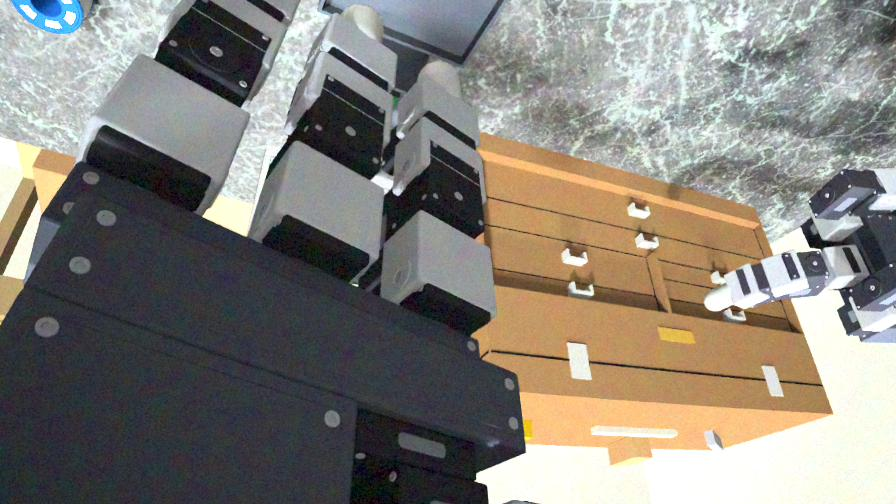

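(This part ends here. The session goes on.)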